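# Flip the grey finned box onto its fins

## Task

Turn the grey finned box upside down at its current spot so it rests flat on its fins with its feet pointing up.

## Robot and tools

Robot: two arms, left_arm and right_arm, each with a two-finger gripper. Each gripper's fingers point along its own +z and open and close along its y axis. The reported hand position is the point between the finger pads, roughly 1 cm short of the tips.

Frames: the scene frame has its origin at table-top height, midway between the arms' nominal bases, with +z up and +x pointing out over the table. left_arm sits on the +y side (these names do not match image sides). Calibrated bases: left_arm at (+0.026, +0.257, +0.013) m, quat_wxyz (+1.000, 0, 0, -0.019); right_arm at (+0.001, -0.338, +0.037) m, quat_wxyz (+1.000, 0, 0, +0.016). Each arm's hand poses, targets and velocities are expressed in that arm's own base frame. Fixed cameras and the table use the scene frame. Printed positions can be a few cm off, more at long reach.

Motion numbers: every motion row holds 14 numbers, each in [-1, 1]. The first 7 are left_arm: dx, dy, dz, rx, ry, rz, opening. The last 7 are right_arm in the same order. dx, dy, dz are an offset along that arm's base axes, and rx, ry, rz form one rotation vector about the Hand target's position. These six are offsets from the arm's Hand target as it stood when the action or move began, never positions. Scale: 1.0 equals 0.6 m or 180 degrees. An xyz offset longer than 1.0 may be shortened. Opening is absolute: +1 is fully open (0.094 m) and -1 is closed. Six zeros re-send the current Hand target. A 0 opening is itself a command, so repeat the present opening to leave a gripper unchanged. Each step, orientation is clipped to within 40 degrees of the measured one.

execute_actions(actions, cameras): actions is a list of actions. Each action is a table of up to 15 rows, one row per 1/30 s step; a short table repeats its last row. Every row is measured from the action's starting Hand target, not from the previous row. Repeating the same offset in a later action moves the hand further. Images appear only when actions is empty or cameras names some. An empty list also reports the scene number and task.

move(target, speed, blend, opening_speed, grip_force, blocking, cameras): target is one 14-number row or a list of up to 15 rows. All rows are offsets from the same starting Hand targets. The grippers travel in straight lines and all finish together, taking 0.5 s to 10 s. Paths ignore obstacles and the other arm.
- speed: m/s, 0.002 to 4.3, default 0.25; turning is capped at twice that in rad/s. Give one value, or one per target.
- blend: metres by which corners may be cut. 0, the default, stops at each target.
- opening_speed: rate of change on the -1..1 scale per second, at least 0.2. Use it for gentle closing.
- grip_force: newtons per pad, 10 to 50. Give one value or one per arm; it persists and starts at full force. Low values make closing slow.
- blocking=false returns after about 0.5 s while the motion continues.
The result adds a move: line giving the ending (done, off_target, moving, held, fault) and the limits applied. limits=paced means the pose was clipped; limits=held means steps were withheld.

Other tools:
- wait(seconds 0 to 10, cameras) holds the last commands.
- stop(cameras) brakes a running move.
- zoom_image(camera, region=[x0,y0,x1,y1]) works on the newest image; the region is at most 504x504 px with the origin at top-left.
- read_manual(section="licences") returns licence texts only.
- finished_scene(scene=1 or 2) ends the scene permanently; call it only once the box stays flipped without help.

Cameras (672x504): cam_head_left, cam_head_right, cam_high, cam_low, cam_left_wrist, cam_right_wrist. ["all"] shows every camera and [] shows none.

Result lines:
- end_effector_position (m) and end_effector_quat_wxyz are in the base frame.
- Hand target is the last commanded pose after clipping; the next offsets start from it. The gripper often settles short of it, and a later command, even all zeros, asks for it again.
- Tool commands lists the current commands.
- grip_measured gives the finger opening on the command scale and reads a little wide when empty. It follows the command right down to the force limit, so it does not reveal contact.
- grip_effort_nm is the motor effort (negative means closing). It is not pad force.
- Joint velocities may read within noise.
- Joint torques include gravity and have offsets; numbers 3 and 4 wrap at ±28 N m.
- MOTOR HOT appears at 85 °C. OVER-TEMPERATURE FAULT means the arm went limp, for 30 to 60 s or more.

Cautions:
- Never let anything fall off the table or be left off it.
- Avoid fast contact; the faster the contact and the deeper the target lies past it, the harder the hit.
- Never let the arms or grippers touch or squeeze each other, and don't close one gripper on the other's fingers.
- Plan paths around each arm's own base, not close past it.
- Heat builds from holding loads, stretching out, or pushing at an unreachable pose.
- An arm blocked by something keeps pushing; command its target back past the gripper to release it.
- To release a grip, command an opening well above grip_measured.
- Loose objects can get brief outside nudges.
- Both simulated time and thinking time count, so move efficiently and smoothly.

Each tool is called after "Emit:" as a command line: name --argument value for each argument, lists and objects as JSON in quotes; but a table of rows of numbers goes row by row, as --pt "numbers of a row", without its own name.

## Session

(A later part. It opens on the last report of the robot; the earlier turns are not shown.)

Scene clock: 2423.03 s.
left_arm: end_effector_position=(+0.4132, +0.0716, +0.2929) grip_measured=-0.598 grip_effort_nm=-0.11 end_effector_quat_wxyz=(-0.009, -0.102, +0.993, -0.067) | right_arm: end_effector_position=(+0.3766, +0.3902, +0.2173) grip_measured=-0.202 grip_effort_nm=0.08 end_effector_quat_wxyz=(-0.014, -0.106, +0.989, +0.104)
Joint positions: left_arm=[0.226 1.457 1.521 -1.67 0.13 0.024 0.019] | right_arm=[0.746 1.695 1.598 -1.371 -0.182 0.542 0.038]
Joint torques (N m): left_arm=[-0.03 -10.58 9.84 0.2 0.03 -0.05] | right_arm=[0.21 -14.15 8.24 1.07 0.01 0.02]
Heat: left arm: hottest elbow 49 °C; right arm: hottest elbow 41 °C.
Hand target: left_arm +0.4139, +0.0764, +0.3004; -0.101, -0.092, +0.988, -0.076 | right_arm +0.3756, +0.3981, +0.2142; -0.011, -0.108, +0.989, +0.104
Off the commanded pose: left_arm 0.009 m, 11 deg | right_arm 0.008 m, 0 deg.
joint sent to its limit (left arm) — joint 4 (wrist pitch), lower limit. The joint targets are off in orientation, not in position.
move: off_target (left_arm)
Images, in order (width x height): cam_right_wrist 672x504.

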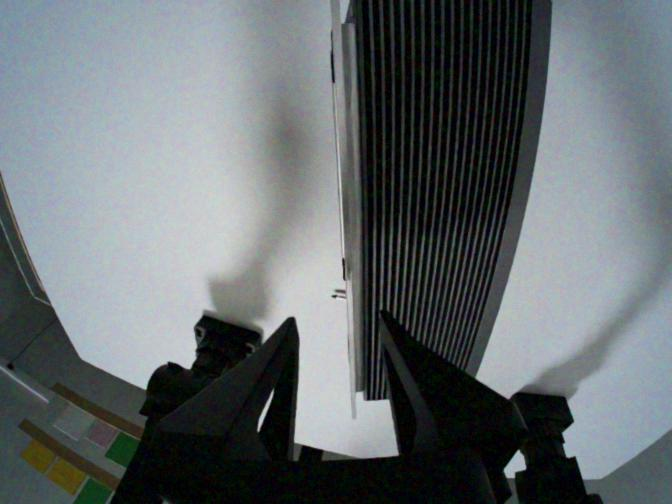

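Emit:
move --pt "0 0 0 0 0 0 -0.6 0.0 -0.008 -0.062 0 0 0 -0.2" --speed 0.06 --cameras '["cam_right_wrist"]'

Scene clock: 2438.60 s.
left_arm: end_effector_position=(+0.4132, +0.0716, +0.2929) grip_measured=-0.598 grip_effort_nm=-0.11 end_effector_quat_wxyz=(-0.009, -0.102, +0.993, -0.067) | right_arm: end_effector_position=(+0.3744, +0.3882, +0.1811) grip_measured=-0.202 grip_effort_nm=0.08 end_effector_quat_wxyz=(-0.013, -0.106, +0.989, +0.104)
Joint positions: left_arm=[0.226 1.457 1.521 -1.67 0.13 0.024 0.019] | right_arm=[0.746 1.7 1.509 -1.276 -0.182 0.542 0.038]
Joint torques (N m): left_arm=[0.03 -10.64 9.83 0.28 0.05 -0.03] | right_arm=[0.32 -13.98 8.09 1.26 0.04 -0.03]
Heat: left arm: hottest elbow 49 °C; right arm: hottest elbow 42 °C.
Hand target: left_arm +0.4139, +0.0764, +0.3004; -0.101, -0.092, +0.988, -0.076 | right_arm +0.3756, +0.3933, +0.1771; -0.011, -0.108, +0.989, +0.104
Off the commanded pose: left_arm 0.009 m, 11 deg | right_arm 0.007 m, 0 deg.
joint sent to its limit (left arm) — joint 4 (wrist pitch), lower limit. The joint targets are off in orientation, not in position.
move: off_target (left_arm)
Images, in order (width x height): cam_right_wrist 672x504.

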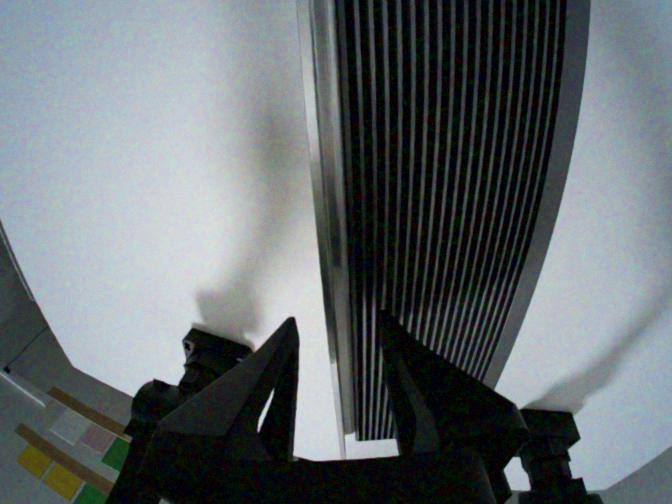

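Emit:
move --pt "0 0 0 0 0 0 -0.6 0.0 0.009 -0.004 0 0 0 -0.2" --pt "0 0 0 0 0 0 -0.6 0.0 0.009 -0.004 0 0 0 -1" --speed 0.05 --opening_speed 0.4 --cameras '["cam_right_wrist"]'

Scene clock: 2447.20 s.
left_arm: end_effector_position=(+0.4132, +0.0716, +0.2929) grip_measured=-0.598 grip_effort_nm=-0.11 end_effector_quat_wxyz=(-0.009, -0.102, +0.993, -0.067) | right_arm: end_effector_position=(+0.3763, +0.3888, +0.1769) grip_measured=-0.805 grip_effort_nm=-1.03 end_effector_quat_wxyz=(-0.014, -0.096, +0.990, +0.101)
Joint positions: left_arm=[0.226 1.457 1.521 -1.67 0.13 0.024 0.019] | right_arm=[0.746 1.708 1.509 -1.271 -0.178 0.562 0.009]
Joint torques (N m): left_arm=[-0.09 -10.58 9.87 0.23 0.04 -0.04] | right_arm=[0.38 -14.1 8.5 1.05 -0.11 -0.15]
Heat: left arm: hottest elbow 49 °C; right arm: hottest elbow 42 °C.
Hand target: left_arm +0.4139, +0.0764, +0.3004; -0.101, -0.092, +0.988, -0.076 | right_arm +0.3756, +0.3987, +0.1748; -0.011, -0.108, +0.989, +0.104
Off the commanded pose: left_arm 0.009 m, 11 deg | right_arm 0.010 m, 1 deg.
joint sent to its limit (left arm) — joint 4 (wrist pitch), lower limit. The joint targets are off in orientation, not in position.
move: off_target (left_arm)
Images, in order (width x height): cam_right_wrist 672x504.

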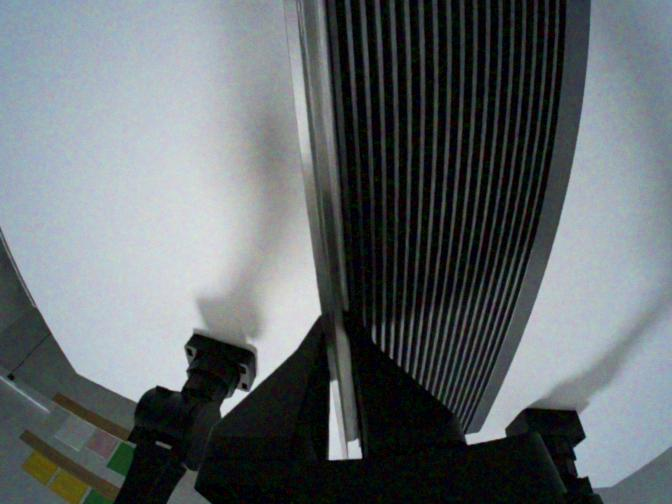

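Emit:
move --pt "0 0 0 0 0 0 -0.6 0.0155 -0.0835 0.0107 0.071 0.0131 0 -1" --pt "0 0 0 0 0 0 -0.6 0.0309 -0.167 0.006 0.142 0.0263 0 -1" --speed 0.06 --blend '[0.02,0]' --cameras '["cam_right_wrist","cam_high"]'

Scene clock: 2476.60 s.
left_arm: end_effector_position=(+0.4132, +0.0716, +0.2929) grip_measured=-0.598 grip_effort_nm=-0.11 end_effector_quat_wxyz=(-0.009, -0.102, +0.993, -0.067) | right_arm: end_effector_position=(+0.3927, +0.2913, +0.1782) grip_measured=-0.810 grip_effort_nm=-1.04 end_effector_quat_wxyz=(-0.034, -0.093, +0.944, +0.314)
Joint positions: left_arm=[0.226 1.457 1.521 -1.67 0.13 0.024 0.019] | right_arm=[0.43 1.546 1.226 -1.085 -0.625 0.287 0.009]
Joint torques (N m): left_arm=[-0.03 -10.52 9.84 0.21 0.04 -0.05] | right_arm=[0.32 -12.16 7.53 1.77 -1.1 -0.15]
Heat: left arm: hottest elbow 49 °C; right arm: hottest elbow 42 °C.
Hand target: left_arm +0.4139, +0.0764, +0.3004; -0.101, -0.092, +0.988, -0.076 | right_arm +0.3939, +0.2986, +0.1783; -0.028, -0.103, +0.940, +0.324
Off the commanded pose: left_arm 0.009 m, 11 deg | right_arm 0.007 m, 2 deg.
joint sent to its limit (left arm) — joint 4 (wrist pitch), lower limit. The joint targets are off in orientation, not in position.
move: off_target (left_arm)
Images, in order (width x height): cam_high 672x504, cam_right_wrist 672x504.

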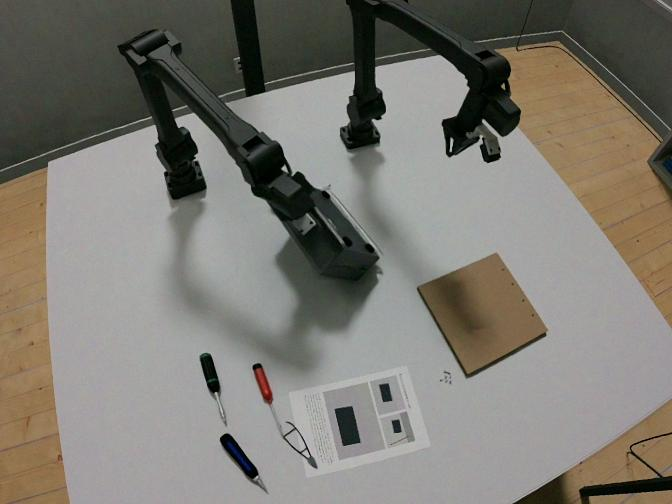

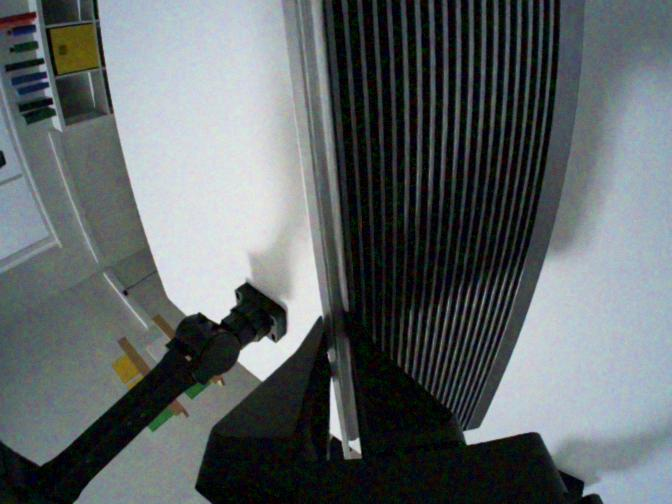

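Emit:
move --pt "0 0 0 0 0 0 -0.6 0.0146 -0.0786 -0.022 0.071 0.0131 0 -1" --pt "0 0 0 0 0 0 -0.6 0.0279 -0.1507 -0.066 0.142 0.0263 0 -1" --speed 0.06 --blend '[0.02,0]' --cameras '["cam_right_wrist","cam_high"]'

Scene clock: 2490.77 s.
left_arm: end_effector_position=(+0.4132, +0.0716, +0.2929) grip_measured=-0.598 grip_effort_nm=-0.11 end_effector_quat_wxyz=(-0.009, -0.102, +0.993, -0.067) | right_arm: end_effector_position=(+0.4041, +0.2019, +0.1075) grip_measured=-0.853 grip_effort_nm=-1.04 end_effector_quat_wxyz=(-0.059, -0.080, +0.855, +0.510)
Joint positions: left_arm=[0.226 1.457 1.521 -1.67 0.13 0.024 0.019] | right_arm=[0.12 1.726 1.075 -1.085 -1.07 -0.166 0.007]
Joint torques (N m): left_arm=[-0.03 -10.75 9.85 0.23 0.05 -0.06] | right_arm=[0.26 -15.27 8.16 -0.94 -2.42 -0.21]
Heat: left arm: hottest elbow 49 °C; right arm: hottest elbow 41 °C.
Hand target: left_arm +0.4139, +0.0764, +0.3004; -0.101, -0.092, +0.988, -0.076 | right_arm +0.4108, +0.2081, +0.1387; -0.043, -0.094, +0.843, +0.528
Off the commanded pose: left_arm 0.009 m, 11 deg | right_arm 0.032 m, 3 deg.
joint sent to its limit (left arm) — joint 4 (wrist pitch), lower limit. The joint targets are off in orientation, not in position.
move: off_target (left_arm, right_arm)
Images, in order (width x height): cam_high 672x504, cam_right_wrist 672x504.

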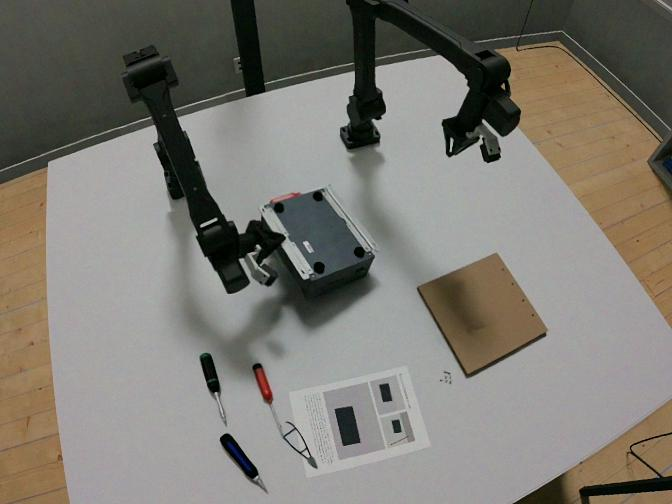

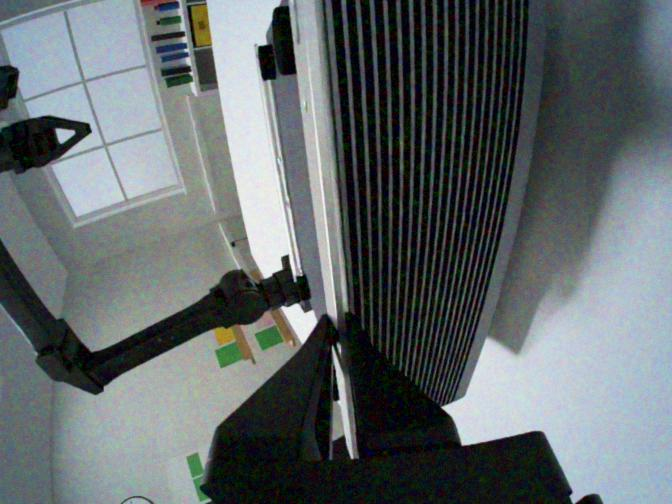

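Emit:
move --pt "0 0 0 0 0 0 -0.6 0.009 -0.049 -0.12 0.071 0.0131 0 -1" --speed 0.03 --cameras '["cam_right_wrist","cam_high","cam_low"]'

Scene clock: 2503.83 s.
left_arm: end_effector_position=(+0.4132, +0.0716, +0.2929) grip_measured=-0.598 grip_effort_nm=-0.11 end_effector_quat_wxyz=(-0.009, -0.102, +0.993, -0.067) | right_arm: end_effector_position=(+0.4047, +0.1764, +0.0628) grip_measured=-0.856 grip_effort_nm=-1.04 end_effector_quat_wxyz=(-0.061, -0.075, +0.782, +0.616)
Joint positions: left_arm=[0.226 1.457 1.521 -1.67 0.13 0.024 0.019] | right_arm=[0.025 1.968 1.108 -1.324 -1.281 -0.63 0.007]
Joint torques (N m): left_arm=[-0.09 -10.81 9.87 0.23 0.04 -0.04] | right_arm=[-0.5 -13.1 6.78 -0.65 -1.11 -0.37]
Heat: left arm: hottest elbow 49 °C; right arm: hottest elbow 40 °C.
Hand target: left_arm +0.4139, +0.0764, +0.3004; -0.101, -0.092, +0.988, -0.076 | right_arm +0.4162, +0.1787, +0.0667; -0.049, -0.087, +0.778, +0.620
Off the commanded pose: left_arm 0.009 m, 11 deg | right_arm 0.012 m, 2 deg.
joint sent to its limit (left arm) — joint 4 (wrist pitch), lower limit. The joint targets are off in orientation, not in position.
move: off_target (left_arm, right_arm)
Images, in order (width x height): cam_high 672x504, cam_low 672x504, cam_right_wrist 672x504.

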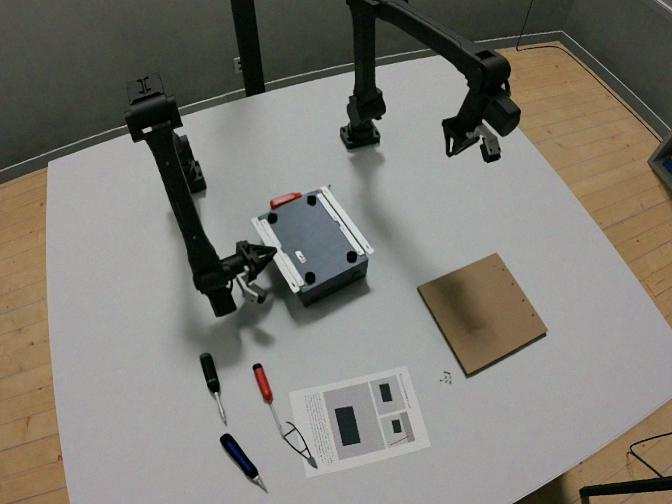

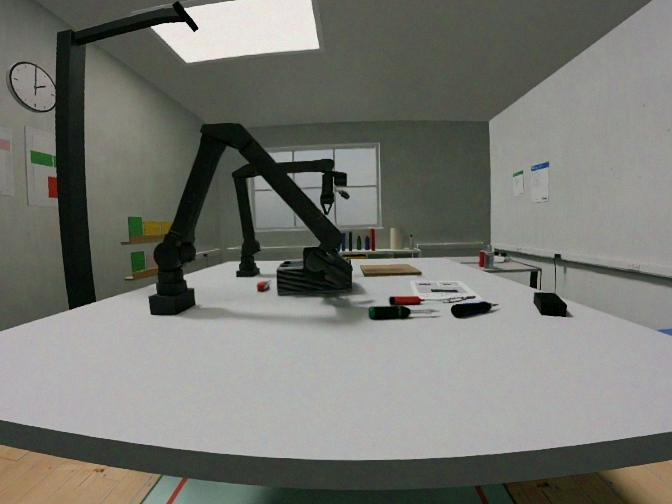

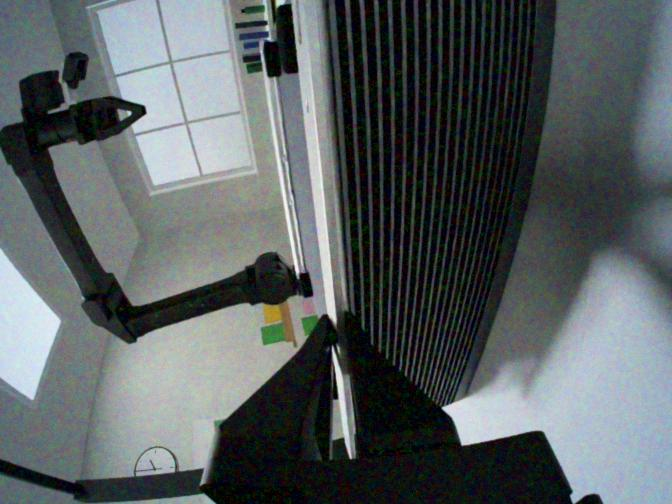

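Emit:
execute_actions --actions '[]'

Scene clock: 2547.63 s.
left_arm: end_effector_position=(+0.4132, +0.0716, +0.2929) grip_measured=-0.598 grip_effort_nm=-0.11 end_effector_quat_wxyz=(-0.009, -0.102, +0.993, -0.067) | right_arm: end_effector_position=(+0.4047, +0.1764, +0.0628) grip_measured=-0.856 grip_effort_nm=-1.04 end_effector_quat_wxyz=(-0.061, -0.075, +0.782, +0.616)
Joint positions: left_arm=[0.226 1.457 1.521 -1.67 0.13 0.024 0.019] | right_arm=[0.025 1.968 1.108 -1.324 -1.281 -0.63 0.007]
Joint velocities: within noise
Joint torques (N m): left_arm=[-0.03 -10.75 9.84 0.24 0.03 -0.04] | right_arm=[-0.32 -13.33 6.91 -0.59 -1.08 -0.38]
Heat: left arm: hottest elbow 49 °C; right arm: hottest elbow 38 °C.
Hand target: left_arm +0.4139, +0.0764, +0.3004; -0.101, -0.092, +0.988, -0.076 | right_arm +0.4162, +0.1787, +0.0667; -0.049, -0.087, +0.778, +0.620
Tool commands: left_gripper/opening=-0.6 right_gripper/opening=-1.0
Off the commanded pose: left_arm 0.009 m, 11 deg | right_arm 0.012 m, 2 deg.

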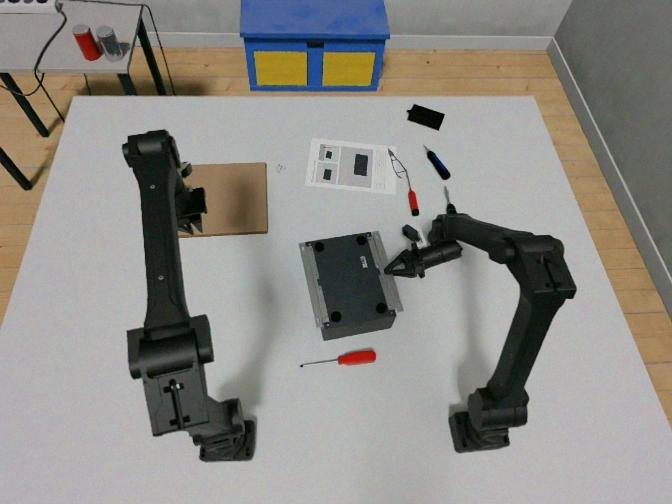

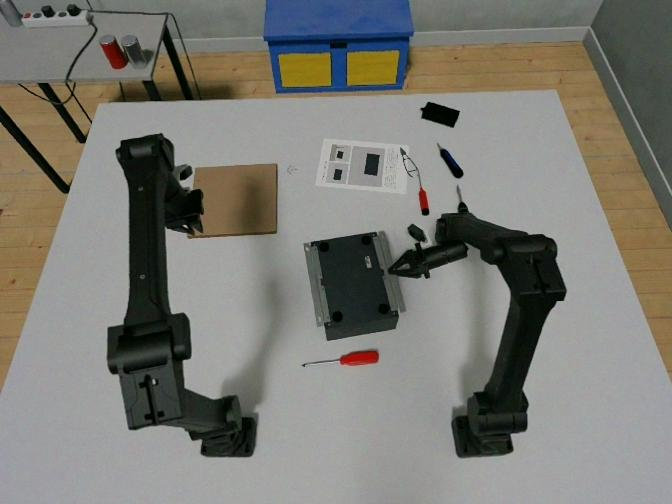

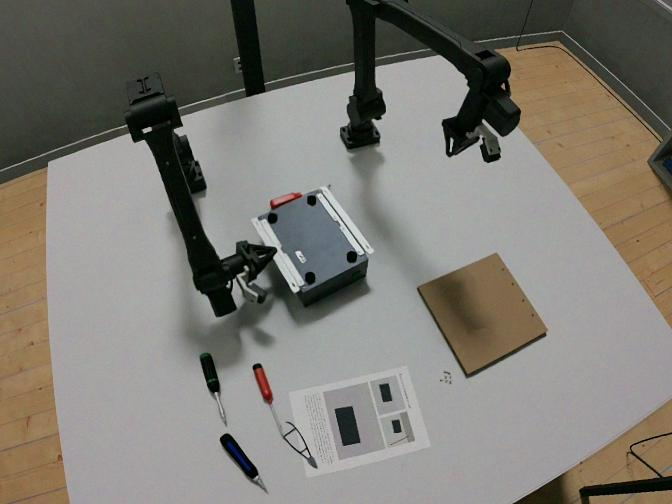

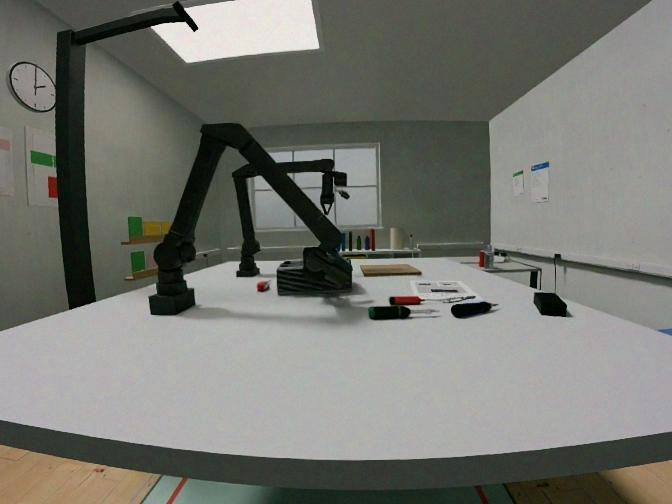

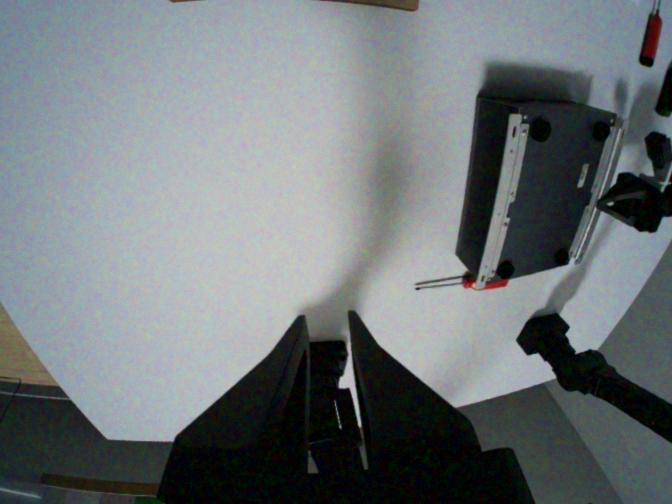

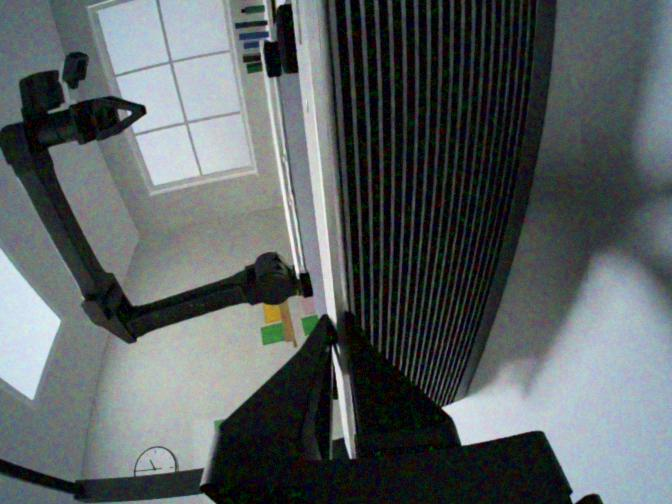

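Emit:
move --target '[0,0,0,0,0,0,-0.6, 0,0,-0.035,0,0,0,-1]' --speed 0.03 --cameras '["cam_low","cam_right_wrist"]'

Scene clock: 2552.67 s.
left_arm: end_effector_position=(+0.4132, +0.0716, +0.2929) grip_measured=-0.598 grip_effort_nm=-0.11 end_effector_quat_wxyz=(-0.009, -0.102, +0.993, -0.067) | right_arm: end_effector_position=(+0.4056, +0.1764, +0.0615) grip_measured=-0.856 grip_effort_nm=-1.04 end_effector_quat_wxyz=(-0.058, -0.074, +0.779, +0.621)
Joint positions: left_arm=[0.226 1.457 1.521 -1.67 0.13 0.024 0.019] | right_arm=[0.023 1.976 1.108 -1.324 -1.293 -0.641 0.007]
Joint torques (N m): left_arm=[-0.03 -10.7 9.85 0.2 0.04 -0.04] | right_arm=[-0.56 -9.76 6.52 0.83 -0.56 -0.33]
Heat: left arm: hottest elbow 49 °C; right arm: hottest elbow 38 °C.
Hand target: left_arm +0.4139, +0.0764, +0.3004; -0.101, -0.092, +0.988, -0.076 | right_arm +0.4162, +0.1787, +0.0457; -0.049, -0.087, +0.778, +0.620
Off the commanded pose: left_arm 0.009 m, 11 deg | right_arm 0.019 m, 2 deg.
joint sent to its limit (left arm) — joint 4 (wrist pitch), lower limit. The joint targets are off in orientation, not in position.
move: off_target (left_arm, right_arm)
Images, in order (width x height): cam_low 672x504, cam_right_wrist 672x504.

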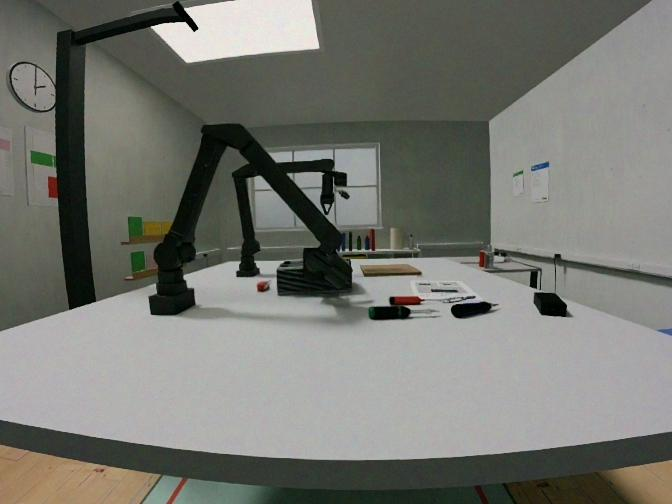

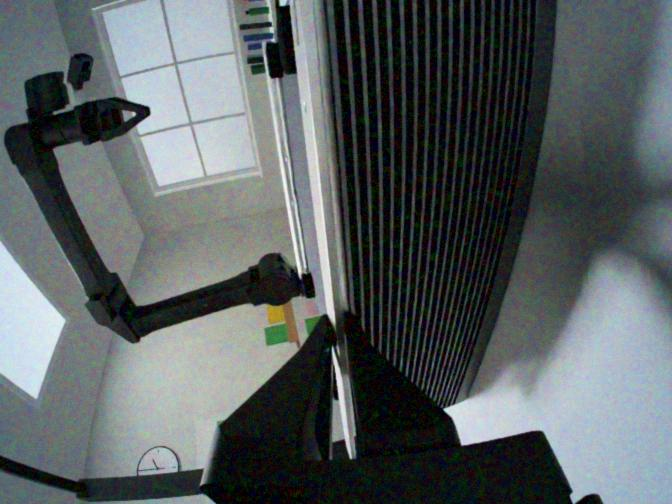

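Emit:
move --target '[0,0,0,0,0,0,-0.6, -0.008,0,0.02,0,0,0,-1]' --speed 0.03

Emit:
move --target '[0,0,0,0,0,0,-0.6, 0,0,0,0,0,0,0.2]' --opening_speed 0.8 --cameras '["cam_right_wrist","cam_head_left"]'

Scene clock: 2560.73 s.
left_arm: end_effector_position=(+0.4132, +0.0716, +0.2929) grip_measured=-0.598 grip_effort_nm=-0.11 end_effector_quat_wxyz=(-0.009, -0.102, +0.993, -0.067) | right_arm: end_effector_position=(+0.4055, +0.1764, +0.0616) grip_measured=-0.856 grip_effort_nm=-1.04 end_effector_quat_wxyz=(-0.058, -0.074, +0.778, +0.621)
Joint positions: left_arm=[0.226 1.457 1.521 -1.67 0.13 0.024 0.019] | right_arm=[0.023 1.976 1.108 -1.325 -1.293 -0.643 0.007]
Joint torques (N m): left_arm=[0.09 -10.64 9.89 0.23 0.04 -0.03] | right_arm=[-0.26 -12.86 5.57 0.13 -0.59 -0.3]
Heat: left arm: hottest elbow 49 °C; right arm: hottest elbow 38 °C.
Hand target: left_arm +0.4139, +0.0764, +0.3004; -0.101, -0.092, +0.988, -0.076 | right_arm +0.4114, +0.1787, +0.0577; -0.049, -0.087, +0.778, +0.620
Off the commanded pose: left_arm 0.009 m, 11 deg | right_arm 0.007 m, 2 deg.
joint sent to its limit (left arm) — joint 4 (wrist pitch), lower limit. The joint targets are off in orientation, not in position.
move: off_target (left_arm)

Scene clock: 2562.63 s.
left_arm: end_effector_position=(+0.4132, +0.0716, +0.2929) grip_measured=-0.598 grip_effort_nm=-0.11 end_effector_quat_wxyz=(-0.009, -0.102, +0.993, -0.067) | right_arm: end_effector_position=(+0.4058, +0.1764, +0.0606) grip_measured=+0.198 grip_effort_nm=0.08 end_effector_quat_wxyz=(-0.055, -0.078, +0.778, +0.621)
Joint positions: left_arm=[0.226 1.457 1.521 -1.67 0.13 0.024 0.019] | right_arm=[0.023 1.978 1.108 -1.321 -1.293 -0.65 0.056]
Joint torques (N m): left_arm=[-0.09 -10.58 9.85 0.23 0.03 -0.04] | right_arm=[-0.5 -13.1 5.6 0.03 -0.58 -0.24]
Heat: left arm: hottest elbow 49 °C; right arm: hottest elbow 38 °C.
Hand target: left_arm +0.4139, +0.0764, +0.3004; -0.101, -0.092, +0.988, -0.076 | right_arm +0.4114, +0.1787, +0.0578; -0.049, -0.087, +0.778, +0.620
Off the commanded pose: left_arm 0.009 m, 11 deg | right_arm 0.007 m, 1 deg.
joint sent to its limit (left arm) — joint 4 (wrist pitch), lower limit. The joint targets are off in orientation, not in position.
move: off_target (left_arm)
Images, in order (width x height): cam_head_left 672x504, cam_right_wrist 672x504.

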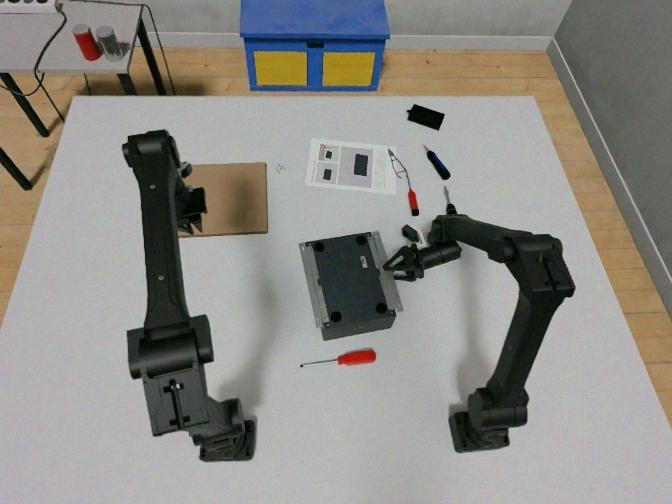

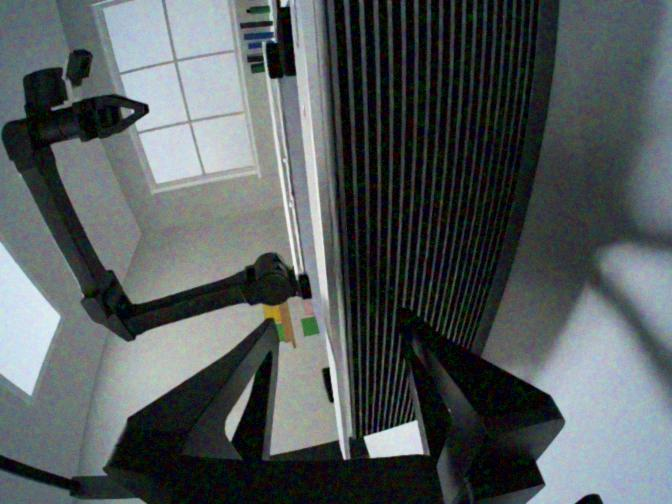

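Emit:
move --pt "0 0 0 0 0 0 -0.6 0.02 -0.12 0.01 0 0 0 0.2" --pt "0 0 0 0 0 0 -0.6 0.02 -0.17 0.15 0 0 0 0.2" --speed '[0.06,0.15]' --blend 0.02 --cameras '["cam_head_left","cam_head_right","cam_high","cam_low"]'

Scene clock: 2572.63 s.
left_arm: end_effector_position=(+0.4132, +0.0716, +0.2929) grip_measured=-0.598 grip_effort_nm=-0.11 end_effector_quat_wxyz=(-0.009, -0.102, +0.993, -0.067) | right_arm: end_effector_position=(+0.4182, +0.0835, +0.1421) grip_measured=+0.198 grip_effort_nm=0.08 end_effector_quat_wxyz=(-0.016, -0.068, +0.803, +0.592)
Joint positions: left_arm=[0.226 1.457 1.521 -1.67 0.13 0.024 0.019] | right_arm=[-0.184 1.843 1.2 -1.678 -1.151 -0.854 0.056]
Joint torques (N m): left_arm=[-0.03 -10.7 9.91 0.21 0.04 -0.04] | right_arm=[-1.85 -13.8 6.52 -0.84 -0.44 -0.07]
Heat: left arm: hottest elbow 49 °C; right arm: hottest elbow 37 °C.
Hand target: left_arm +0.4139, +0.0764, +0.3004; -0.101, -0.092, +0.988, -0.076 | right_arm +0.4234, +0.0768, +0.1477; -0.049, -0.087, +0.778, +0.620
Off the commanded pose: left_arm 0.009 m, 11 deg | right_arm 0.010 m, 6 deg.
joint sent to its limit (left arm) — joint 4 (wrist pitch), lower limit. The joint targets are off in orientation, not in position.
joint sent to its limit (right arm) — joint 4 (wrist pitch), lower limit. The joint targets are off in orientation, not in position.
move: off_target (left_arm, right_arm)
Images, in order (width x height): cam_head_left 672x504, cam_head_right 672x504, cam_high 672x504, cam_low 672x504.

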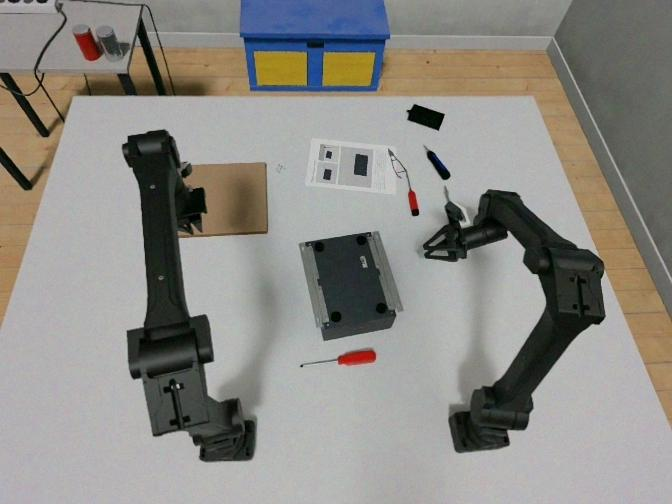

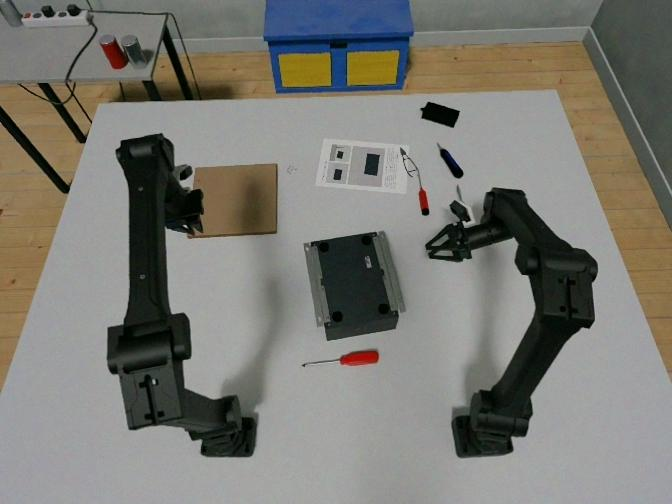

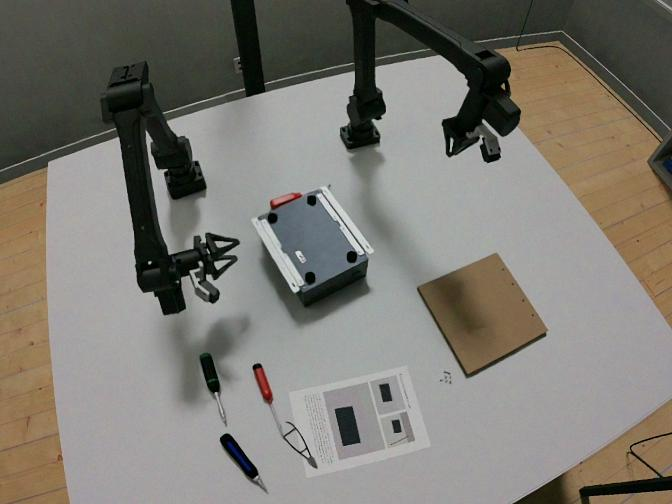

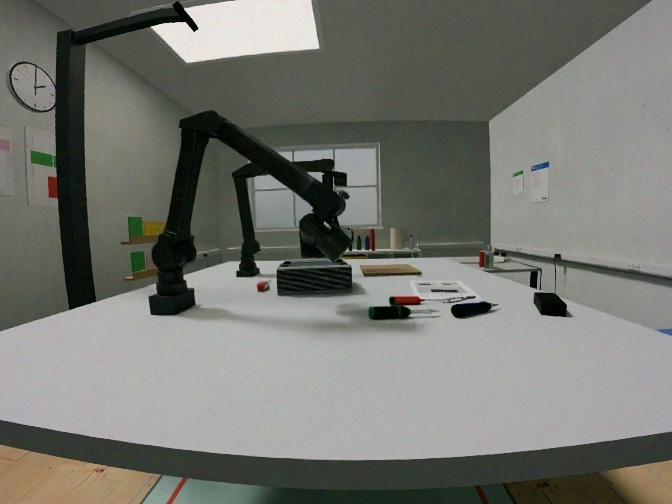

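Emit:
finished_scene --scene 1

The scene is finished: the task was done.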